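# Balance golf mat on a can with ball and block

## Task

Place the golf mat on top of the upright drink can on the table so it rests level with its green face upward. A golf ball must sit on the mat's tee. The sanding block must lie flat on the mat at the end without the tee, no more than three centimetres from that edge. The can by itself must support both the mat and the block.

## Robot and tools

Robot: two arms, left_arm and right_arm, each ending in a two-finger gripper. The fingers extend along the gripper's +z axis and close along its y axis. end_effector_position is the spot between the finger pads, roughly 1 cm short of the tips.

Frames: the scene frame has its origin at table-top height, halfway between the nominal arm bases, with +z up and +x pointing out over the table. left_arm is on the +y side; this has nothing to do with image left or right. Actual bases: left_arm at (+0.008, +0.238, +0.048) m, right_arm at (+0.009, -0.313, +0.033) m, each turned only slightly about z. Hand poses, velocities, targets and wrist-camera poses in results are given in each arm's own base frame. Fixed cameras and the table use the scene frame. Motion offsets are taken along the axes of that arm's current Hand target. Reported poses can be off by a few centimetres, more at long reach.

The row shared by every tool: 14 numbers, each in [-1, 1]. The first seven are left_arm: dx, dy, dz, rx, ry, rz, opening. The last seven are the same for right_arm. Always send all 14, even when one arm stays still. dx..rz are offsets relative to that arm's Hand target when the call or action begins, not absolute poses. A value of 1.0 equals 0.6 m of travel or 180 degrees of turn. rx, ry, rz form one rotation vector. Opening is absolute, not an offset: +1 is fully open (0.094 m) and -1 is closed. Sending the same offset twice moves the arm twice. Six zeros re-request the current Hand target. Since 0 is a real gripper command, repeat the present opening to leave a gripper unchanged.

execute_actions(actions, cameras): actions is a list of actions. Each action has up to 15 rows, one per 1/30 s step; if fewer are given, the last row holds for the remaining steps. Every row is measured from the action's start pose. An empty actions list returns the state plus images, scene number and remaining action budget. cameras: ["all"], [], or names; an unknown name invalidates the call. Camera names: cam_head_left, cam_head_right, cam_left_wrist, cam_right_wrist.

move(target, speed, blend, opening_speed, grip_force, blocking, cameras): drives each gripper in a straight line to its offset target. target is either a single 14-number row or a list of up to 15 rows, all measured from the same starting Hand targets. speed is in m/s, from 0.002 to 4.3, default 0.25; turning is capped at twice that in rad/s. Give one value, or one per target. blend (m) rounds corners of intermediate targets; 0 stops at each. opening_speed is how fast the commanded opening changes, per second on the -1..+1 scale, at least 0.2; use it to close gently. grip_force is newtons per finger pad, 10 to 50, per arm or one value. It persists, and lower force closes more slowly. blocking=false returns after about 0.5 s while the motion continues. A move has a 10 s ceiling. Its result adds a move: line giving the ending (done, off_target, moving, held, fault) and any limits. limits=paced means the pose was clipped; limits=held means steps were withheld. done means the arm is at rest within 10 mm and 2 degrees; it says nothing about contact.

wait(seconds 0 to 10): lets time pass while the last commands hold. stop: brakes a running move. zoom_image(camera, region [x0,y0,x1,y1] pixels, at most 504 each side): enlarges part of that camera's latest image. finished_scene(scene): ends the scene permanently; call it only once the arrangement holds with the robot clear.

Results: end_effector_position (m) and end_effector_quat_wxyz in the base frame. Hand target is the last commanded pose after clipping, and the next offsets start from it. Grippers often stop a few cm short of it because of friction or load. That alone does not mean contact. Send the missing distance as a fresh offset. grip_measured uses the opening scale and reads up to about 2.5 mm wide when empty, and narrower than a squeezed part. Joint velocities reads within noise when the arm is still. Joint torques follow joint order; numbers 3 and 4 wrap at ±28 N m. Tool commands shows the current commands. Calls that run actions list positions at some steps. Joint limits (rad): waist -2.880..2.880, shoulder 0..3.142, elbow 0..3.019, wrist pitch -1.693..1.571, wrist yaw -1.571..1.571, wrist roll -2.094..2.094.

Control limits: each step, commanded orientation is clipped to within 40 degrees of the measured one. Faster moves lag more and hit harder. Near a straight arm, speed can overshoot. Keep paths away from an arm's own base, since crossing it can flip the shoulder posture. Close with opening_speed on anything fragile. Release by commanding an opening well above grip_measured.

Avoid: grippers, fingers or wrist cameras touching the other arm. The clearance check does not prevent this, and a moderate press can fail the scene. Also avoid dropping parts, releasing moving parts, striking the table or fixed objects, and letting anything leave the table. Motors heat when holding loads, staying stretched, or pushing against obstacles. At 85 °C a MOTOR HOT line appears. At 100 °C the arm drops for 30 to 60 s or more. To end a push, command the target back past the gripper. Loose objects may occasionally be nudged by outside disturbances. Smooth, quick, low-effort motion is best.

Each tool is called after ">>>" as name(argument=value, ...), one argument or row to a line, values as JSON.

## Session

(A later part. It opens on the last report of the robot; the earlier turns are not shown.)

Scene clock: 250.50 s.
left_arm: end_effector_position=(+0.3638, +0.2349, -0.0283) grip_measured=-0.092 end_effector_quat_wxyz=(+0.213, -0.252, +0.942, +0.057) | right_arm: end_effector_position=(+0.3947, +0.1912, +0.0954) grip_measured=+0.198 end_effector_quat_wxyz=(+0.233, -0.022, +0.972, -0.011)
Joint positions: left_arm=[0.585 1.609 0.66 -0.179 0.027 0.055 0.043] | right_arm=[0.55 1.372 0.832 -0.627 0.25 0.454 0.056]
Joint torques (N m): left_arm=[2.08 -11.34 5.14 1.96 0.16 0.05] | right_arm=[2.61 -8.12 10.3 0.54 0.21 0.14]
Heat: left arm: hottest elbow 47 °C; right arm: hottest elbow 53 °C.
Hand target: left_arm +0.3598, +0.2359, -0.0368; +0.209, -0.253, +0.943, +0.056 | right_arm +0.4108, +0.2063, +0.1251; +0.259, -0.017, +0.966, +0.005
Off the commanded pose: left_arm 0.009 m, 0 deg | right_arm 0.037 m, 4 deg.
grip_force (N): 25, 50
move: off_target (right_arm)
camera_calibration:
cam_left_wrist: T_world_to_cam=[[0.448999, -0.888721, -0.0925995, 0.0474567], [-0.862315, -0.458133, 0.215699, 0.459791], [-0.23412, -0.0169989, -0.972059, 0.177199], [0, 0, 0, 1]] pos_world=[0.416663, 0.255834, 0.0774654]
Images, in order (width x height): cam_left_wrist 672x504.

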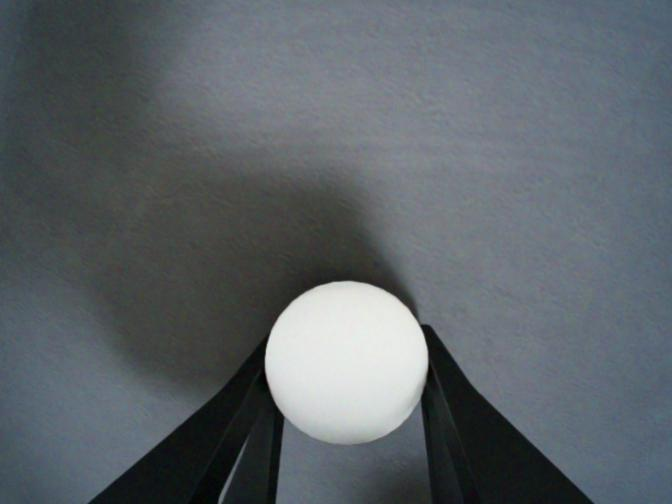

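>>> move(
  target=[0,0,0,0,0,0,0.15,0,0,0,0,0,0,0.2],
  opening_speed=0.3,
  cameras=["cam_left_wrist"],
)

Scene clock: 256.27 s.
left_arm: end_effector_position=(+0.3641, +0.2351, -0.0282) grip_measured=+0.147 end_effector_quat_wxyz=(+0.213, -0.252, +0.942, +0.057) | right_arm: end_effector_position=(+0.3947, +0.1912, +0.0954) grip_measured=+0.198 end_effector_quat_wxyz=(+0.233, -0.022, +0.972, -0.011)
Joint positions: left_arm=[0.585 1.609 0.66 -0.177 0.027 0.056 0.054] | right_arm=[0.55 1.372 0.832 -0.627 0.25 0.454 0.056]
Joint torques (N m): left_arm=[1.96 -11.63 5.04 1.91 0.15 0.04] | right_arm=[1.67 -7.71 10.4 0.65 0.24 0.08]
Heat: left arm: hottest elbow 46 °C; right arm: hottest elbow 54 °C.
Hand target: left_arm +0.3598, +0.2359, -0.0368; +0.209, -0.253, +0.943, +0.056 | right_arm +0.4108, +0.2063, +0.1251; +0.259, -0.017, +0.966, +0.005
Off the commanded pose: left_arm 0.010 m, 1 deg | right_arm 0.037 m, 4 deg.
grip_force (N): 25, 50
move: off_target (right_arm)
camera_calibration:
cam_left_wrist: T_world_to_cam=[[0.448795, -0.888785, -0.0929733, 0.0475167], [-0.862746, -0.458048, 0.214152, 0.460201], [-0.232921, -0.0158978, -0.972366, 0.176684], [0, 0, 0, 1]] pos_world=[0.416865, 0.255835, 0.0776663]
Images, in order (width x height): cam_left_wrist 672x504.

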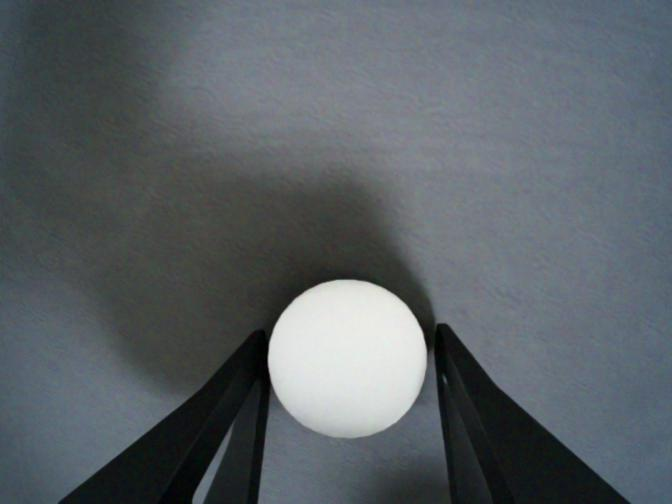

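>>> move(
  target=[
    [0,0,0,0,0,0,0.6,0,0,0,0,0,0,0.2],
    [0,0,-0.25,0,0,0,0.6,0,0,0,0,0,0,0.2],
    [-0.1002,-0.2608,-0.2968,0.0462,-0.0276,0.0889,1,0,0,0,0,0,0,0.2],
  ],
  speed=0.2,
  blend=[0, 0.03, 0],
  opening_speed=0.5,
  cameras=["cam_left_wrist", "cam_head_left"],
)

Scene clock: 263.27 s.
left_arm: end_effector_position=(+0.4029, +0.0880, +0.1345) grip_measured=+0.997 end_effector_quat_wxyz=(+0.246, -0.099, +0.964, +0.026) | right_arm: end_effector_position=(+0.3947, +0.1912, +0.0954) grip_measured=+0.198 end_effector_quat_wxyz=(+0.233, -0.022, +0.972, -0.011)
Joint positions: left_arm=[0.218 1.191 0.772 -0.652 0.004 0.011 0.094] | right_arm=[0.55 1.372 0.832 -0.627 0.25 0.454 0.056]
Joint torques (N m): left_arm=[0.79 -8.35 11.85 0.92 -0.07 -0.11] | right_arm=[2.14 -8.29 10.48 0.55 0.24 0.12]
Heat: left arm: hottest elbow 45 °C; right arm: hottest elbow 54 °C.
Hand target: left_arm +0.4202, +0.0901, +0.1500; +0.257, -0.101, +0.961, +0.027 | right_arm +0.4108, +0.2063, +0.1251; +0.259, -0.017, +0.966, +0.005
Off the commanded pose: left_arm 0.023 m, 1 deg | right_arm 0.037 m, 4 deg.
grip_force (N): 25, 50
move: off_target (left_arm, right_arm); target 3's new opening was sent with left_arm's hand 0.023 m and 1 deg from that target
camera_calibration:
cam_left_wrist: T_world_to_cam=[[0.15432, -0.983151, -0.0979775, 0.042178], [-0.972622, -0.168606, 0.159931, 0.417504], [-0.173756, 0.0706146, -0.982254, 0.311364], [0, 0, 0, 1]] pos_world=[0.453666, 0.0898739, 0.243199]
Images, in order (width x height): cam_head_left 896x504, cam_left_wrist 672x504.

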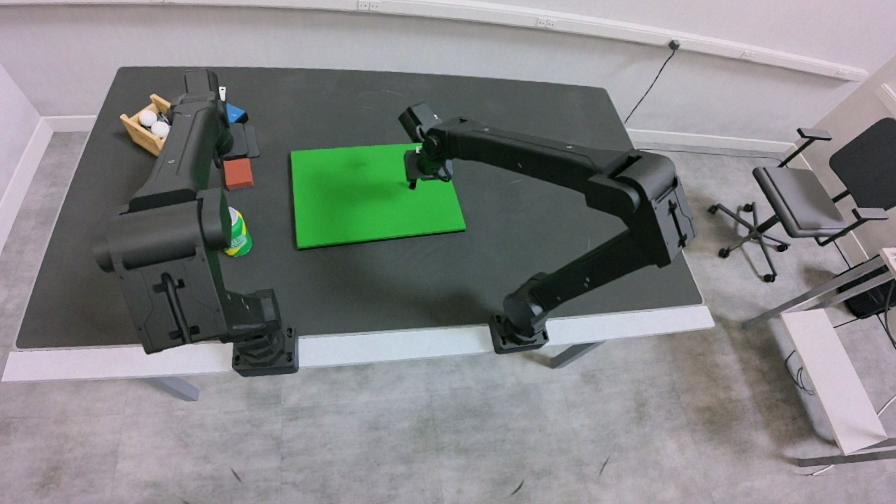

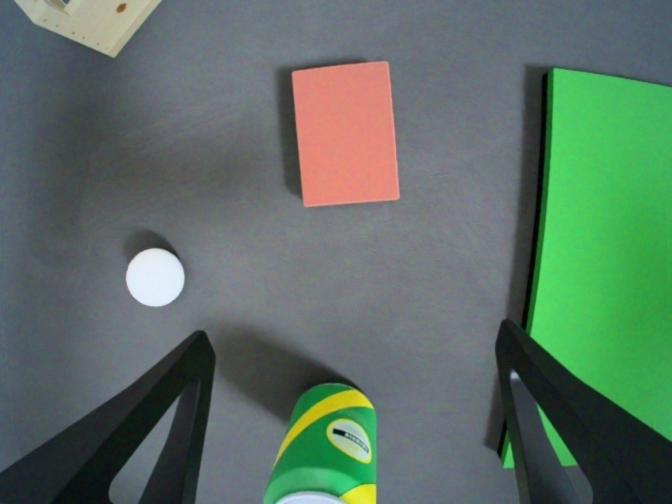

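>>> move(
  target=[0.0293,0.0128,0.1852,-0.0067,0,-0.0115,0.8,0,0,0,0,0,0,0.2],
  speed=0.15,
  cameras=["cam_left_wrist"],
)

Scene clock: 268.63 s.
left_arm: end_effector_position=(+0.4581, +0.1030, +0.0530) grip_measured=+0.802 end_effector_quat_wxyz=(+0.259, -0.114, +0.959, +0.032) | right_arm: end_effector_position=(+0.3947, +0.1912, +0.0954) grip_measured=+0.198 end_effector_quat_wxyz=(+0.233, -0.022, +0.972, -0.011)
Joint positions: left_arm=[0.218 1.474 0.772 -0.34 -0.012 -0.016 0.085] | right_arm=[0.55 1.372 0.832 -0.627 0.25 0.454 0.056]
Joint torques (N m): left_arm=[1.96 -11.4 6.69 1.98 -0.09 -0.11] | right_arm=[2.32 -8.41 10.54 0.77 0.22 0.07]
Heat: left arm: hottest elbow 45 °C; right arm: hottest elbow 54 °C.
Hand target: left_arm +0.4581, +0.1060, +0.0451; +0.257, -0.121, +0.958, +0.033 | right_arm +0.4108, +0.2063, +0.1251; +0.259, -0.017, +0.966, +0.005
Off the commanded pose: left_arm 0.009 m, 1 deg | right_arm 0.037 m, 4 deg.
grip_force (N): 25, 50
move: off_target (right_arm)
camera_calibration:
cam_left_wrist: T_world_to_cam=[[0.187843, -0.977117, -0.0997832, 0.0246299], [-0.970791, -0.200139, 0.132323, 0.490724], [-0.149265, 0.0720128, -0.986171, 0.228757], [0, 0, 0, 1]] pos_world=[0.505909, 0.105806, 0.163118]
Images, in order (width x height): cam_left_wrist 672x504.

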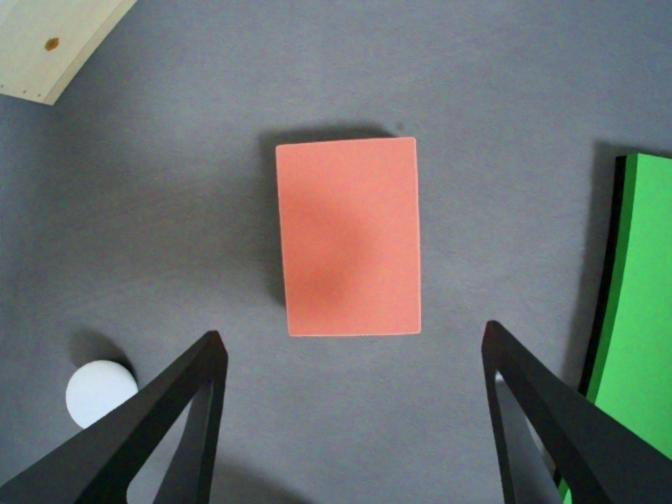

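>>> move(
  target=[0.025,0.0007,0.1433,0,0,0,0.8,0,0,0,0,0,0,0.2],
  speed=0.1,
  cameras=["cam_left_wrist"],
)

Scene clock: 271.97 s.
left_arm: end_effector_position=(+0.4802, +0.1077, -0.0290) grip_measured=+0.802 end_effector_quat_wxyz=(+0.257, -0.115, +0.959, +0.031) | right_arm: end_effector_position=(+0.3947, +0.1912, +0.0954) grip_measured=+0.198 end_effector_quat_wxyz=(+0.233, -0.022, +0.972, -0.011)
Joint positions: left_arm=[0.218 1.717 0.773 -0.103 -0.01 -0.017 0.085] | right_arm=[0.55 1.372 0.832 -0.627 0.25 0.454 0.056]
Joint torques (N m): left_arm=[1.79 -12.22 7.06 1.91 -0.13 -0.08] | right_arm=[2.73 -8.7 10.24 0.7 0.22 0.09]
Heat: left arm: hottest elbow 45 °C; right arm: hottest elbow 54 °C.
Hand target: left_arm +0.4870, +0.1140, -0.0369; +0.257, -0.121, +0.958, +0.033 | right_arm +0.4108, +0.2063, +0.1251; +0.259, -0.017, +0.966, +0.005
Off the commanded pose: left_arm 0.012 m, 1 deg | right_arm 0.037 m, 4 deg.
grip_force (N): 25, 50
move: off_target (left_arm, right_arm)
camera_calibration:
cam_left_wrist: T_world_to_cam=[[0.188018, -0.977373, -0.0969045, 0.0168732], [-0.970101, -0.200219, 0.13717, 0.523723], [-0.153468, 0.0682168, -0.985796, 0.153195], [0, 0, 0, 1]] pos_world=[0.528403, 0.1109, 0.0808148]
Images, in order (width x height): cam_left_wrist 672x504.

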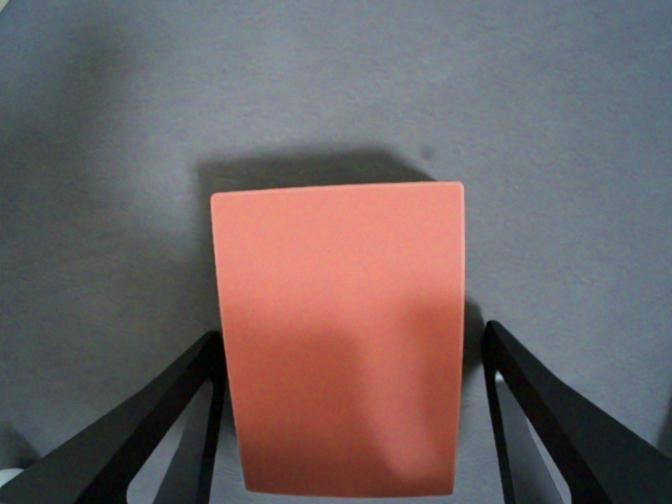

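>>> move(
  target=[
    [0,0,0,0,0,0,0.2,0,0,0,0,0,0,0.2],
    [-0.1,0,-0.1732,0,0,0,0.2,0.2595,-0.5812,-0.294,0.1167,0,0.2021,0.2],
  ],
  speed=0.2,
  grip_force=[35, 50],
  cameras=["cam_left_wrist", "cam_head_left", "cam_head_right"],
)

Scene clock: 279.37 s.
left_arm: end_effector_position=(+0.4649, +0.1050, +0.0545) grip_measured=+0.319 end_effector_quat_wxyz=(+0.228, -0.116, +0.966, +0.028) | right_arm: end_effector_position=(+0.1988, -0.1462, +0.1879) grip_measured=+0.198 end_effector_quat_wxyz=(+0.237, +0.332, +0.909, -0.085)
Joint positions: left_arm=[0.219 1.508 0.841 -0.441 -0.011 -0.017 0.062] | right_arm=[-0.6 0.589 0.608 -1.084 0.045 0.088 0.056]
Joint torques (N m): left_arm=[1.73 -15.5 10.92 0.87 -0.09 -0.06] | right_arm=[0.38 0.44 9.54 0.85 -0.04 -0.2]
Heat: left arm: hottest elbow 45 °C; right arm: hottest elbow 54 °C.
Hand target: left_arm +0.4869, +0.1138, +0.0829; +0.256, -0.121, +0.958, +0.033 | right_arm +0.2003, -0.1501, +0.1997; +0.243, +0.330, +0.908, -0.088
Off the commanded pose: left_arm 0.037 m, 4 deg | right_arm 0.013 m, 1 deg.
grip_force (N): 35, 50
move: off_target (left_arm, right_arm)
camera_calibration:
cam_left_wrist: T_world_to_cam=[[0.183692, -0.978311, -0.0957363, 0.0271967], [-0.959904, -0.199507, 0.196929, 0.488876], [-0.211758, 0.0557234, -0.975732, 0.261287], [0, 0, 0, 1]] pos_world=[0.519607, 0.109581, 0.161276]
Images, in order (width x height): cam_head_left 896x504, cam_head_right 896x504, cam_left_wrist 672x504.

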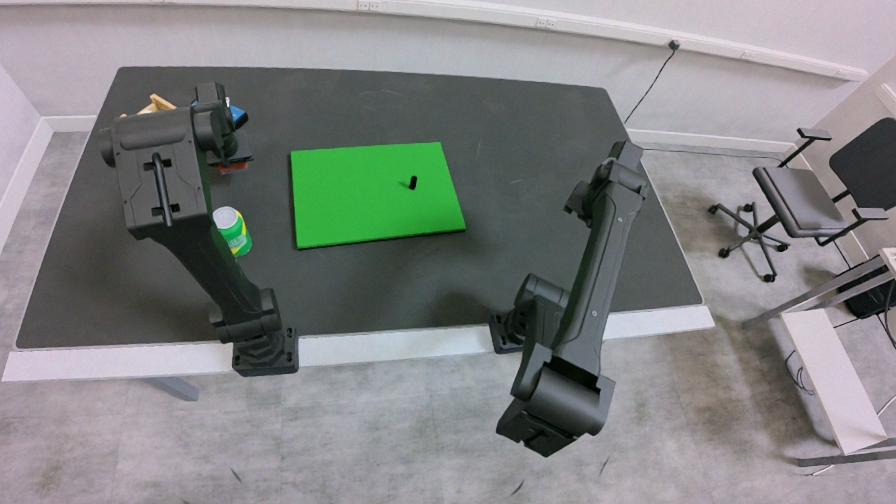

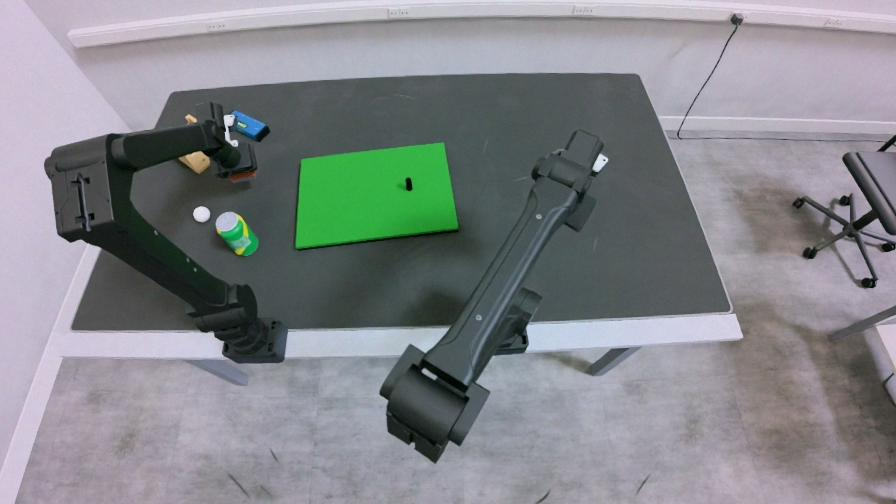

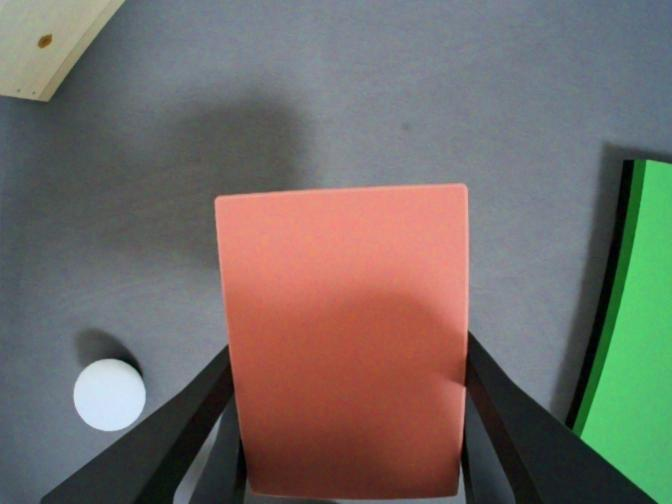

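>>> move(
  target=[0.094,0,0.163,0,0,0,0.2,0,0,0,0,0,0,0.2],
  speed=0.12,
  cameras=["all"],
)

Scene clock: 326.63 s.
left_arm: end_effector_position=(+0.4859, +0.1097, -0.0258) grip_measured=+0.319 end_effector_quat_wxyz=(+0.253, -0.115, +0.960, +0.031) | right_arm: end_effector_position=(+0.1988, -0.1462, +0.1879) grip_measured=+0.198 end_effector_quat_wxyz=(+0.237, +0.332, +0.909, -0.085)
Joint positions: left_arm=[0.219 1.721 0.798 -0.133 -0.011 -0.017 0.062] | right_arm=[-0.6 0.589 0.608 -1.084 0.045 0.087 0.056]
Joint torques (N m): left_arm=[1.9 -14.62 5.65 2.22 -0.1 -0.08] | right_arm=[0.15 0.67 9.81 0.85 -0.11 -0.21]
Heat: left arm: hottest elbow 45 °C; right arm: hottest elbow 54 °C.
Hand target: left_arm +0.4871, +0.1139, -0.0298; +0.257, -0.121, +0.958, +0.033 | right_arm +0.2003, -0.1501, +0.1997; +0.243, +0.330, +0.908, -0.088
Off the commanded pose: left_arm 0.006 m, 1 deg | right_arm 0.013 m, 1 deg.
grip_force (N): 35, 50
move: off_target (right_arm)
camera_calibration:
cam_left_wrist: T_world_to_cam=[[0.188656, -0.977202, -0.0973942, 0.0177261], [-0.968631, -0.201497, 0.14544, 0.528919], [-0.161749, 0.0669008, -0.984562, 0.1614], [0, 0, 0, 1]] pos_world=[0.535089, 0.1131, 0.083709]
cam_right_wrist: T_world_to_cam=[[-0.683563, -0.725229, -0.0823633, 0.0481802], [-0.729713, 0.676535, 0.0990943, 0.262432], [-0.0161444, 0.127839, -0.991664, 0.328455], [0, 0, 0, 1]] pos_world=[0.229737, -0.184592, 0.303679]

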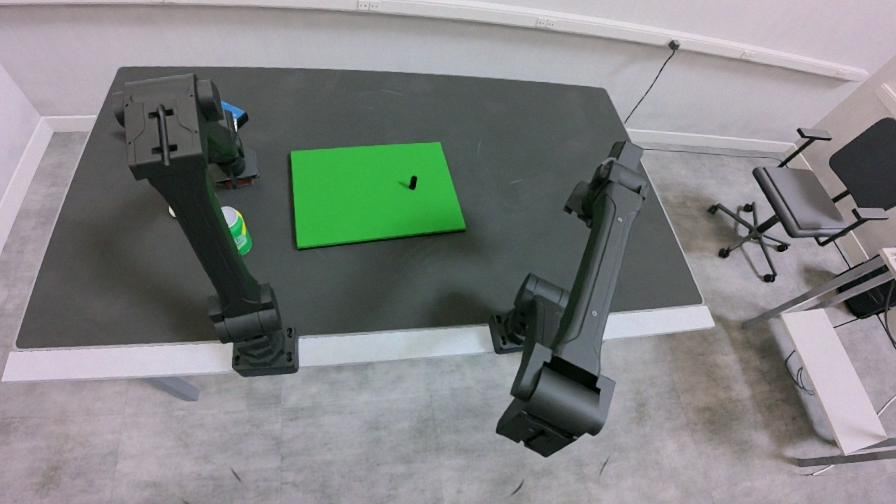

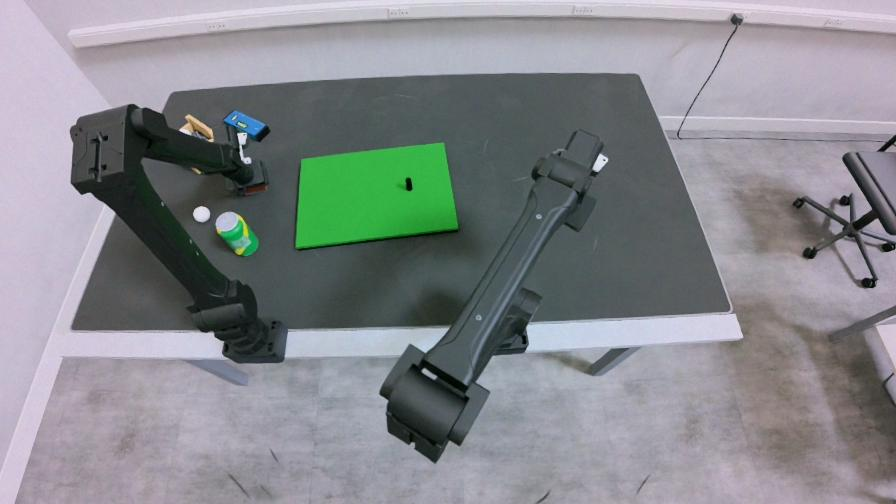

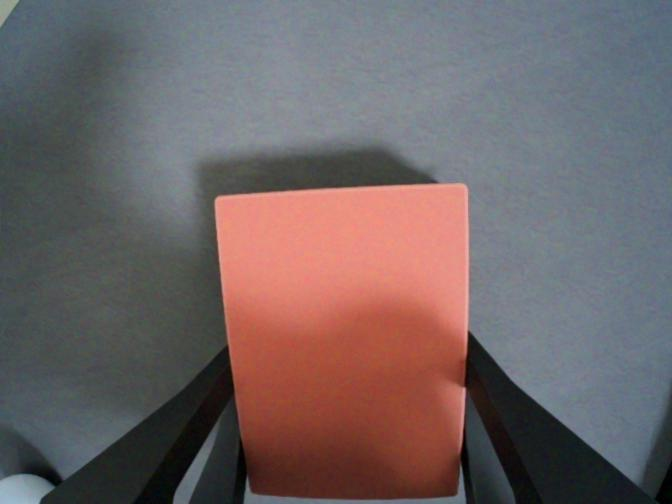

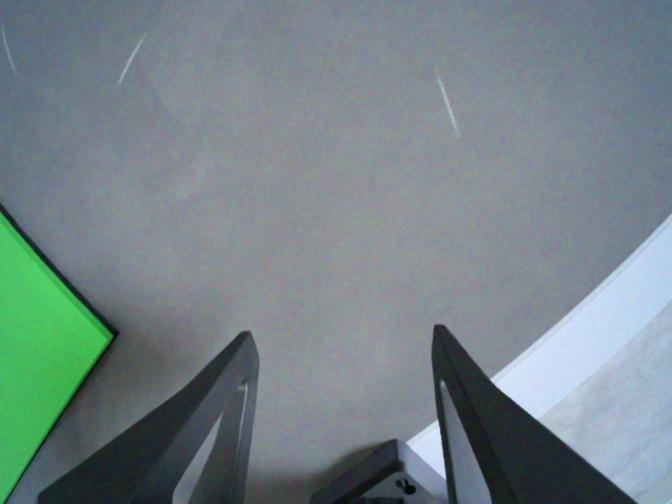

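>>> move(
  target=[
    [0.0042,0.003,0.0072,0,0,0,0.2,0,0,0,0,0,0,0.2],
    [0.0042,0.003,0.0072,0,0,0,0.5,0,0,0,0,0,0,0.2],
  ],
  speed=0.05,
  opening_speed=0.4,
  cameras=["cam_left_wrist"],
)

Scene clock: 329.63 s.
left_arm: end_effector_position=(+0.4887, +0.1119, -0.0269) grip_measured=+0.497 end_effector_quat_wxyz=(+0.259, -0.117, +0.958, +0.032) | right_arm: end_effector_position=(+0.1988, -0.1462, +0.1879) grip_measured=+0.198 end_effector_quat_wxyz=(+0.237, +0.332, +0.909, -0.085)
Joint positions: left_arm=[0.222 1.728 0.798 -0.112 -0.011 -0.017 0.07] | right_arm=[-0.6 0.589 0.608 -1.084 0.045 0.087 0.056]
Joint torques (N m): left_arm=[1.96 -14.21 5.52 2.07 -0.01 -0.06] | right_arm=[0.32 0.5 9.76 0.91 -0.03 -0.12]
Heat: left arm: hottest elbow 44 °C; right arm: hottest elbow 54 °C.
Hand target: left_arm +0.4866, +0.1156, -0.0348; +0.257, -0.121, +0.958, +0.033 | right_arm +0.2003, -0.1501, +0.1997; +0.243, +0.330, +0.908, -0.088
Off the commanded pose: left_arm 0.009 m, 1 deg | right_arm 0.013 m, 1 deg.
grip_force (N): 35, 50
move: off_target (right_arm)
camera_calibration:
cam_left_wrist: T_world_to_cam=[[0.192932, -0.976333, -0.0977297, 0.0170051], [-0.969743, -0.204913, 0.132697, 0.53282], [-0.149583, 0.0691712, -0.986327, 0.154371], [0, 0, 0, 1]] pos_world=[0.536509, 0.115106, 0.0832178]
Images, in order (width x height): cam_left_wrist 672x504.

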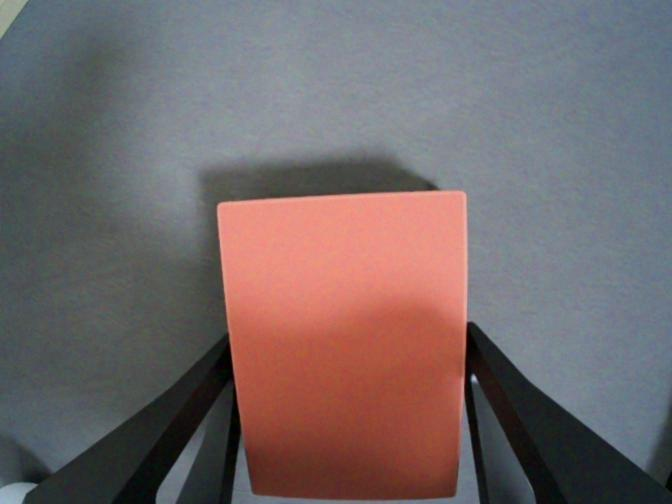

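>>> move(
  target=[
    [0,0,-0.1,0,0,0,0.6,0.05,0.35,-0.05,-0.1181,0,-0.2045,0.2],
    [0,0,-0.25,0,0,0,0.6,0.1373,0.6931,0.0742,-0.2361,0,-0.4090,0.2],
  ],
  speed=0.2,
  blend=[0.04,0],
  cameras=["all"],
)

Scene clock: 340.77 s.
left_arm: end_effector_position=(+0.4208, +0.0966, +0.0973) grip_measured=+0.598 end_effector_quat_wxyz=(+0.263, -0.117, +0.957, +0.032) | right_arm: end_effector_position=(+0.4063, +0.1867, +0.1017) grip_measured=+0.198 end_effector_quat_wxyz=(+0.212, -0.360, +0.903, +0.100)
Joint positions: left_arm=[0.222 1.288 0.729 -0.476 -0.011 -0.017 0.075] | right_arm=[0.352 1.372 0.848 -0.618 -0.206 -0.361 0.056]
Joint torques (N m): left_arm=[1.73 -11.75 7.09 0.84 -0.1 -0.09] | right_arm=[2.26 -5.83 10.37 1.78 -0.25 -0.28]
Heat: left arm: hottest elbow 44 °C; right arm: hottest elbow 54 °C.
Hand target: left_arm +0.4139, +0.0970, +0.0950; +0.256, -0.121, +0.958, +0.033 | right_arm +0.4298, +0.2001, +0.1202; +0.239, -0.370, +0.892, +0.099
Off the commanded pose: left_arm 0.007 m, 1 deg | right_arm 0.033 m, 4 deg.
grip_force (N): 35, 50
move: off_target (right_arm)
camera_calibration:
cam_left_wrist: T_world_to_cam=[[0.19383, -0.976096, -0.0983157, 0.0269732], [-0.970719, -0.205322, 0.124691, 0.448674], [-0.141897, 0.071268, -0.987313, 0.264371], [0, 0, 0, 1]] pos_world=[0.467822, 0.0996099, 0.207723]
cam_right_wrist: T_world_to_cam=[[0.643822, -0.758003, -0.104518, -0.106619], [-0.745804, -0.652182, 0.135772, 0.44802], [-0.17108, -0.00946328, -0.985212, 0.291689], [0, 0, 0, 1]] pos_world=[0.452681, 0.214133, 0.215404]

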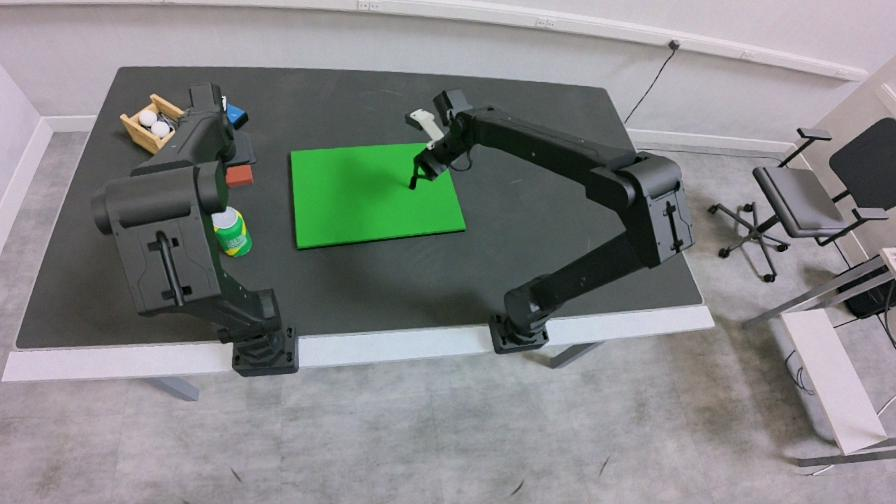

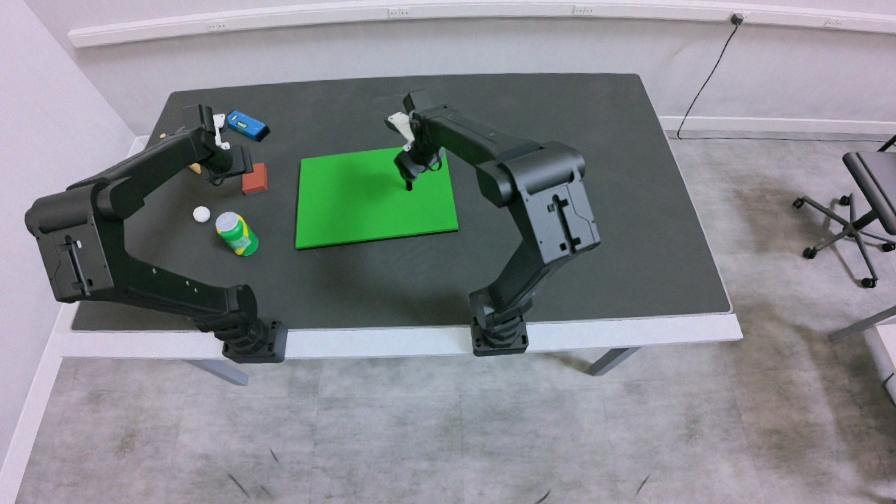

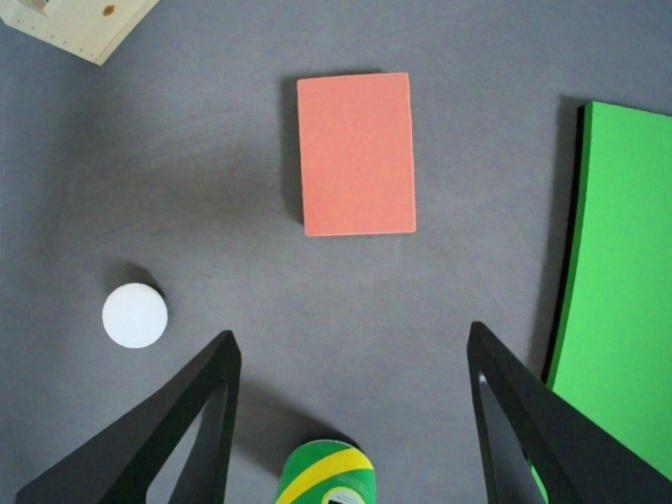

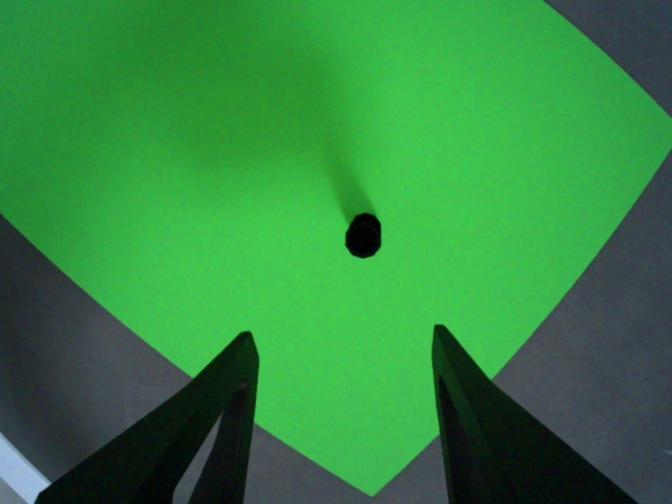

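>>> move(
  target=[0.2455,0.0603,-0.2148,-0.0246,0.0551,-0.0536,1,0.01,-0.0058,0.0905,0,0,0,0.2],
  speed=0.15,
  cameras=["cam_left_wrist","cam_right_wrist"],
)

Scene clock: 347.47 s.
left_arm: end_effector_position=(+0.2254, +0.0846, +0.1368) grip_measured=+0.998 end_effector_quat_wxyz=(+0.176, -0.210, +0.961, +0.038) | right_arm: end_effector_position=(+0.4282, +0.2007, +0.0579) grip_measured=+0.198 end_effector_quat_wxyz=(+0.217, -0.365, +0.900, +0.100)
Joint positions: left_arm=[0.338 0.699 0.548 -1.059 -0.032 -0.086 0.094] | right_arm=[0.365 1.506 0.848 -0.471 -0.204 -0.361 0.056]
Joint torques (N m): left_arm=[1.79 -3.31 7.84 0.58 0.09 -0.02] | right_arm=[2.32 -7.41 9.2 2.13 -0.14 -0.01]
Heat: left arm: hottest elbow 44 °C; right arm: hottest elbow 54 °C.
Hand target: left_arm +0.2190, +0.0843, +0.1331; +0.170, -0.213, +0.962, +0.037 | right_arm +0.4477, +0.2133, +0.0702; +0.239, -0.370, +0.892, +0.099
Off the commanded pose: left_arm 0.007 m, 1 deg | right_arm 0.026 m, 3 deg.
grip_force (N): 35, 50
move: off_target (right_arm)
camera_calibration:
cam_left_wrist: T_world_to_cam=[[0.357106, -0.929941, -0.0876614, 0.0148453], [-0.882574, -0.36666, 0.294319, 0.222076], [-0.305841, -0.0277353, -0.951678, 0.317004], [0, 0, 0, 1]] pos_world=[0.28765, 0.104024, 0.237626]
cam_right_wrist: T_world_to_cam=[[0.654256, -0.749842, -0.0984196, -0.121169], [-0.739446, -0.661558, 0.124741, 0.479195], [-0.158646, -0.00883634, -0.987296, 0.247067], [0, 0, 0, 1]] pos_world=[0.47281, 0.228341, 0.172228]
Images, in order (width x height): cam_left_wrist 672x504, cam_right_wrist 672x504.

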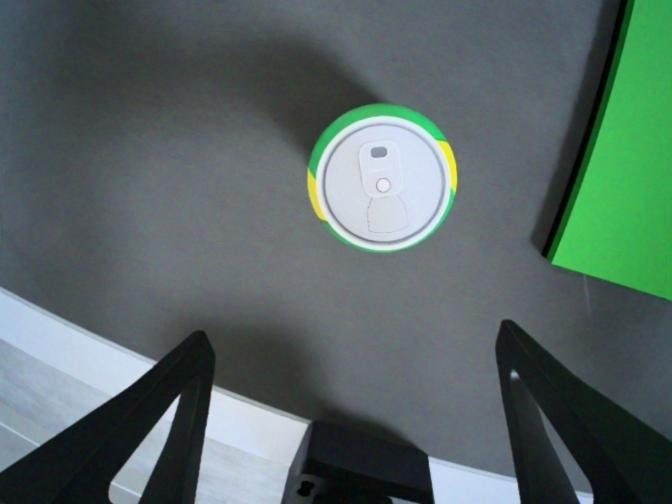

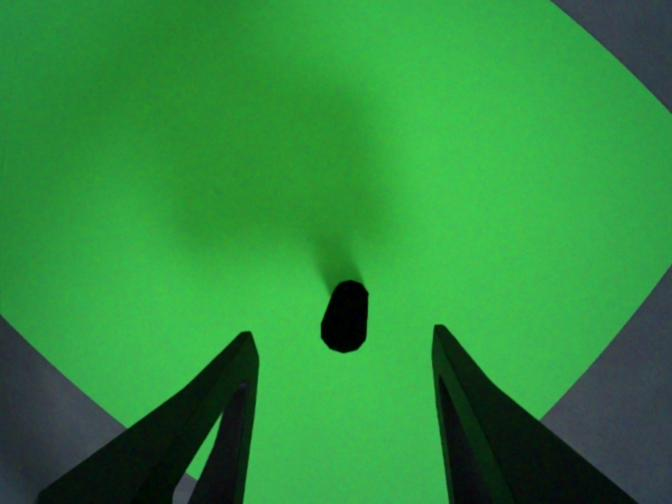

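>>> move(
  target=[
    [-0.018,-0.026,0.0447,0,0,0,1,0.0279,0,0.0483,0,0,0,0.2],
    [-0.018,-0.026,0.1945,0,0,0,1,0.0558,0,0.0967,0,0,0,0.2],
  ],
  speed=0.1,
  cameras=["cam_left_wrist","cam_right_wrist"],
)

Scene clock: 355.10 s.
left_arm: end_effector_position=(+0.2733, +0.0897, +0.0334) grip_measured=+0.998 end_effector_quat_wxyz=(+0.174, -0.213, +0.961, +0.037) | right_arm: end_effector_position=(+0.4496, +0.2088, +0.0099) grip_measured=+0.198 end_effector_quat_wxyz=(+0.240, -0.366, +0.894, +0.099)
Joint positions: left_arm=[0.289 1.058 0.418 -0.577 -0.049 -0.138 0.094] | right_arm=[0.365 1.644 0.832 -0.271 -0.204 -0.361 0.056]
Joint torques (N m): left_arm=[2.32 -4.6 6.45 1.73 0.06 0.05] | right_arm=[3.14 -8.23 5.05 2.15 -0.09 -0.1]
Heat: left arm: hottest elbow 43 °C; right arm: hottest elbow 53 °C.
Hand target: left_arm +0.2710, +0.0913, +0.0272; +0.170, -0.213, +0.961, +0.037 | right_arm +0.4479, +0.2134, +0.0033; +0.239, -0.370, +0.892, +0.099
Off the commanded pose: left_arm 0.007 m, 0 deg | right_arm 0.008 m, 1 deg.
grip_force (N): 35, 50
move: done
camera_calibration:
cam_left_wrist: T_world_to_cam=[[0.361633, -0.928383, -0.0855969, -0.00812651], [-0.879504, -0.370169, 0.299078, 0.295937], [-0.309344, -0.0328735, -0.950382, 0.234777], [0, 0, 0, 1]] pos_world=[0.335844, 0.10972, 0.133924]
cam_right_wrist: T_world_to_cam=[[0.657984, -0.748543, -0.0821075, -0.135937], [-0.744118, -0.663045, 0.0816041, 0.509273], [-0.115525, 0.00740351, -0.993277, 0.180454], [0, 0, 0, 1]] pos_world=[0.489251, 0.234581, 0.12652]
Images, in order (width x height): cam_left_wrist 672x504, cam_right_wrist 672x504.

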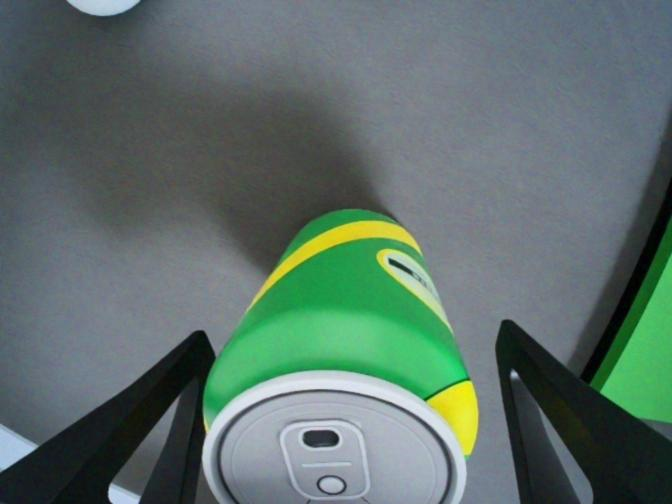

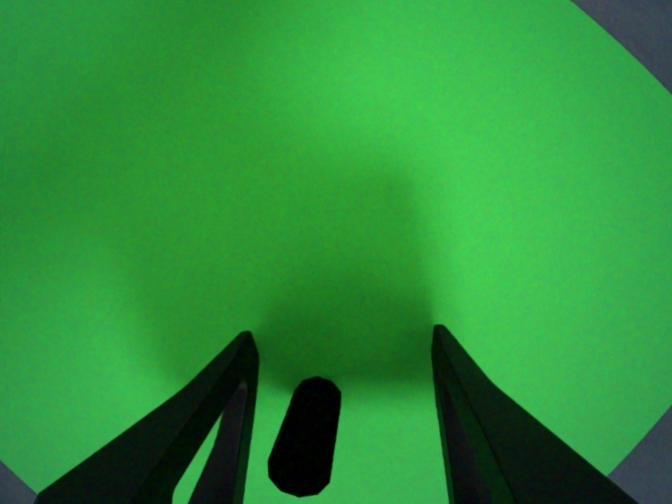

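>>> move(
  target=[0,0,0,0,0,0,0.28,0.0398,0.0218,-0.0095,0,0,0,0.2],
  speed=0.08,
  opening_speed=0.4,
  grip_force=[25, 50],
  cameras=["cam_left_wrist","cam_right_wrist"],
)

Scene clock: 360.67 s.
left_arm: end_effector_position=(+0.2733, +0.0899, +0.0333) grip_measured=+0.413 end_effector_quat_wxyz=(+0.174, -0.213, +0.961, +0.037) | right_arm: end_effector_position=(+0.4338, +0.2047, +0.0031) grip_measured=+0.198 end_effector_quat_wxyz=(+0.249, -0.367, +0.891, +0.099)
Joint positions: left_arm=[0.29 1.058 0.418 -0.577 -0.049 -0.137 0.066] | right_arm=[0.369 1.622 0.768 -0.209 -0.202 -0.361 0.056]
Joint torques (N m): left_arm=[1.67 -4.84 6.5 1.61 0.07 0.05] | right_arm=[3.25 -9.58 3.9 1.37 -0.07 -0.01]
Heat: left arm: hottest elbow 43 °C; right arm: hottest elbow 52 °C.
Hand target: left_arm +0.2711, +0.0913, +0.0272; +0.170, -0.213, +0.961, +0.037 | right_arm +0.4219, +0.2060, -0.0038; +0.239, -0.370, +0.892, +0.100
Off the commanded pose: left_arm 0.007 m, 0 deg | right_arm 0.014 m, 1 deg.
grip_force (N): 25, 50
move: off_target (right_arm)
camera_calibration:
cam_left_wrist: T_world_to_cam=[[0.361652, -0.928344, -0.0859342, -0.00791408], [-0.879464, -0.370291, 0.299045, 0.296046], [-0.309437, -0.0325741, -0.950362, 0.234684], [0, 0, 0, 1]] pos_world=[0.335844, 0.109921, 0.133824]
cam_right_wrist: T_world_to_cam=[[0.662023, -0.745793, -0.0742789, -0.131527], [-0.743087, -0.666062, 0.0646766, 0.495567], [-0.0977098, 0.0123783, -0.995138, 0.163268], [0, 0, 0, 1]] pos_world=[0.471276, 0.229965, 0.120653]
Images, in order (width x height): cam_left_wrist 672x504, cam_right_wrist 672x504.

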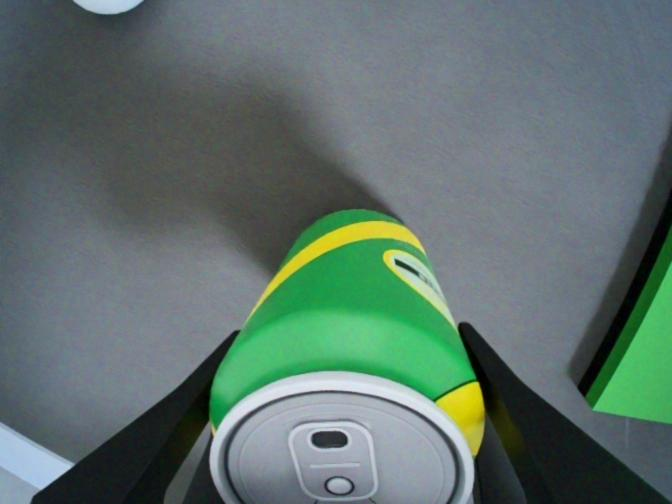

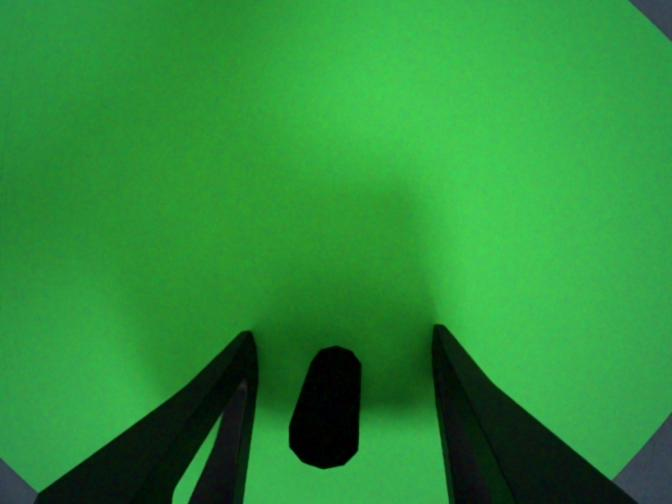

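>>> move(
  target=[
    [0,0,0,0,0,0,0.28,0.0138,0.0094,-0.0042,0,0,0,0.2],
    [0,0,0,0,0,0,0.28,0.0138,0.0094,-0.0042,0,0,0,-0.95],
  ],
  speed=0.08,
  opening_speed=0.8,
  cameras=["cam_right_wrist"],
)

Scene clock: 365.70 s.
left_arm: end_effector_position=(+0.2733, +0.0899, +0.0333) grip_measured=+0.412 end_effector_quat_wxyz=(+0.174, -0.213, +0.961, +0.037) | right_arm: end_effector_position=(+0.4256, +0.2021, +0.0030) grip_measured=-0.716 end_effector_quat_wxyz=(+0.253, -0.363, +0.892, +0.094)
Joint positions: left_arm=[0.29 1.058 0.418 -0.577 -0.049 -0.137 0.066] | right_arm=[0.375 1.602 0.736 -0.188 -0.188 -0.348 0.013]
Joint torques (N m): left_arm=[1.96 -4.42 6.52 1.66 0.05 0.03] | right_arm=[2.26 -8.35 3.84 0.99 -0.49 -0.13]
Heat: left arm: hottest elbow 43 °C; right arm: hottest elbow 51 °C.
Hand target: left_arm +0.2711, +0.0913, +0.0272; +0.170, -0.213, +0.961, +0.037 | right_arm +0.4120, +0.2040, -0.0056; +0.239, -0.370, +0.892, +0.100
Off the commanded pose: left_arm 0.007 m, 0 deg | right_arm 0.016 m, 2 deg.
grip_force (N): 25, 50
move: off_target (right_arm); target 2's new opening was sent with right_arm's hand 0.016 m and 1 deg from that target
camera_calibration:
cam_right_wrist: T_world_to_cam=[[0.653665, -0.753929, -0.0656753, -0.122831], [-0.751675, -0.65687, 0.0592232, 0.489527], [-0.0877901, 0.0106543, -0.996082, 0.158438], [0, 0, 0, 1]] pos_world=[0.462164, 0.227262, 0.120759]
Images, in order (width x height): cam_right_wrist 672x504.

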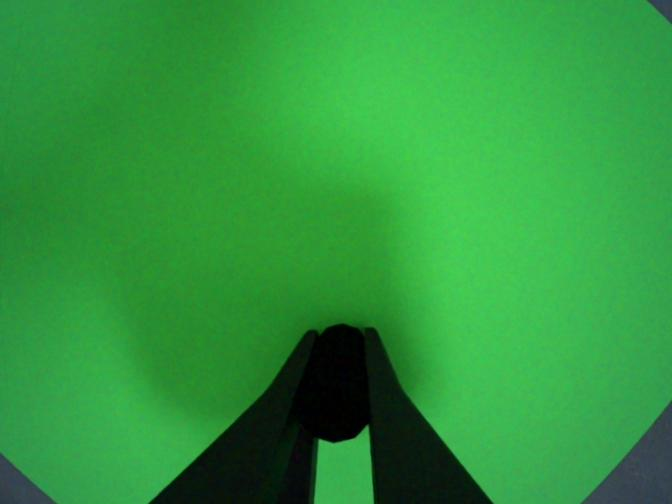

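>>> move(
  target=[0,0,0,0,0,0,0.28,0.2642,-0.326,-0.173,0,0,0,-0.95],
  speed=0.08,
  cameras=["all"],
)

Scene clock: 371.90 s.
left_arm: end_effector_position=(+0.2733, +0.0899, +0.0333) grip_measured=+0.412 end_effector_quat_wxyz=(+0.174, -0.213, +0.961, +0.037) | right_arm: end_effector_position=(+0.4040, -0.0513, +0.0015) grip_measured=-0.718 end_effector_quat_wxyz=(+0.240, -0.391, +0.882, +0.103)
Joint positions: left_arm=[0.29 1.058 0.418 -0.577 -0.049 -0.137 0.066] | right_arm=[-0.323 1.576 0.734 -0.492 -0.478 -1.099 0.013]
Joint torques (N m): left_arm=[1.85 -4.54 6.45 1.69 0.06 0.03] | right_arm=[-0.91 -6.36 7.8 -0.27 -0.18 0.17]
Heat: left arm: hottest elbow 43 °C; right arm: hottest elbow 50 °C.
Hand target: left_arm +0.2711, +0.0913, +0.0272; +0.170, -0.213, +0.961, +0.037 | right_arm +0.4166, -0.0682, +0.0046; +0.239, -0.370, +0.892, +0.100
Off the commanded pose: left_arm 0.007 m, 0 deg | right_arm 0.021 m, 3 deg.
grip_force (N): 25, 50
move: off_target (right_arm)
camera_calibration:
cam_left_wrist: T_world_to_cam=[[0.361652, -0.928344, -0.0859342, -0.00791408], [-0.879464, -0.370291, 0.299045, 0.296046], [-0.309437, -0.0325741, -0.950362, 0.234684], [0, 0, 0, 1]] pos_world=[0.335844, 0.109921, 0.133824]
cam_right_wrist: T_world_to_cam=[[0.699484, -0.710673, -0.0752758, -0.316085], [-0.706379, -0.703521, 0.0780212, 0.286214], [-0.108406, -0.00140134, -0.994106, 0.165423], [0, 0, 0, 1]] pos_world=[0.441204, -0.0230438, 0.118323]

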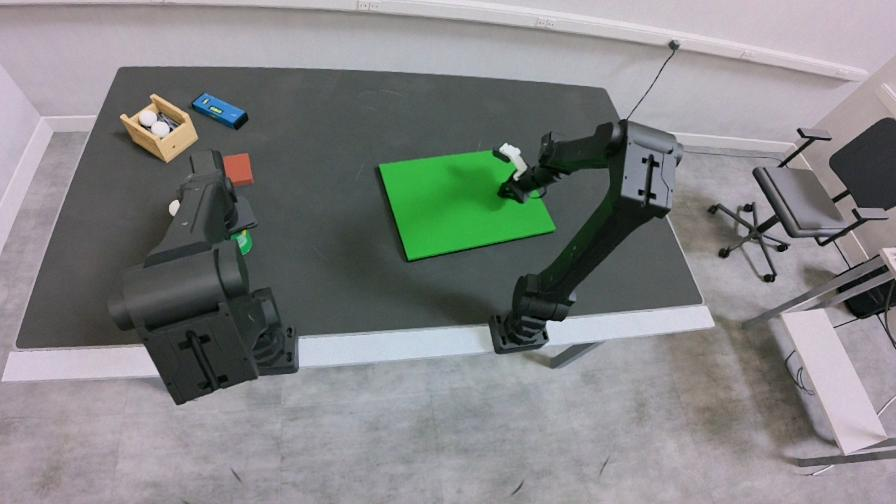

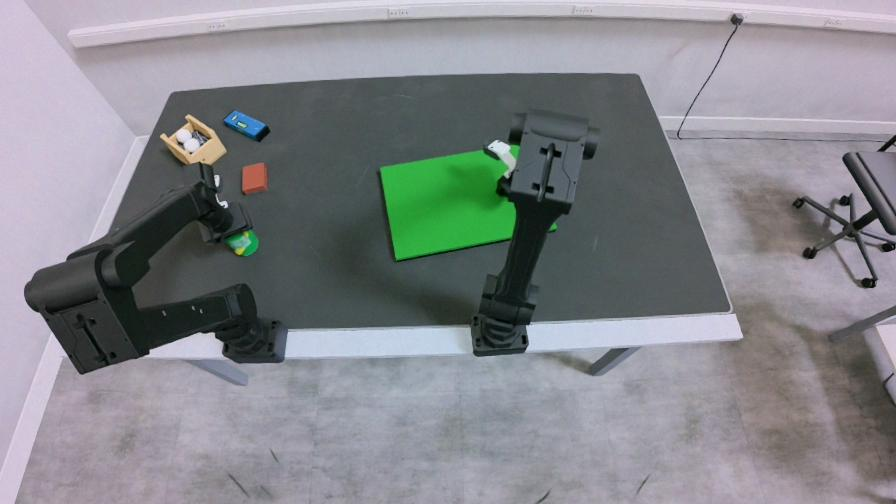

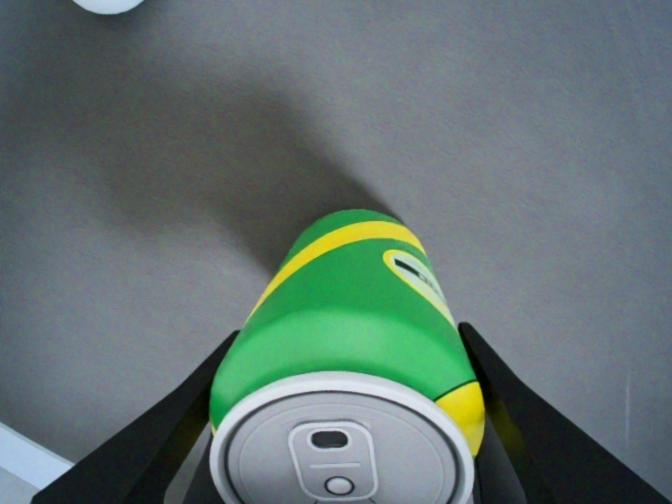

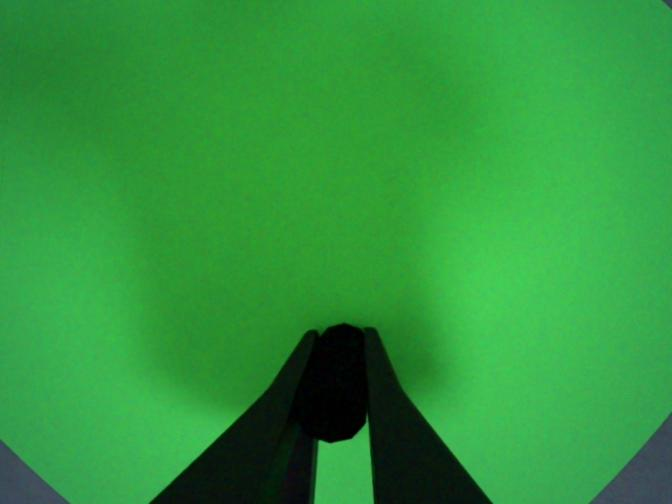

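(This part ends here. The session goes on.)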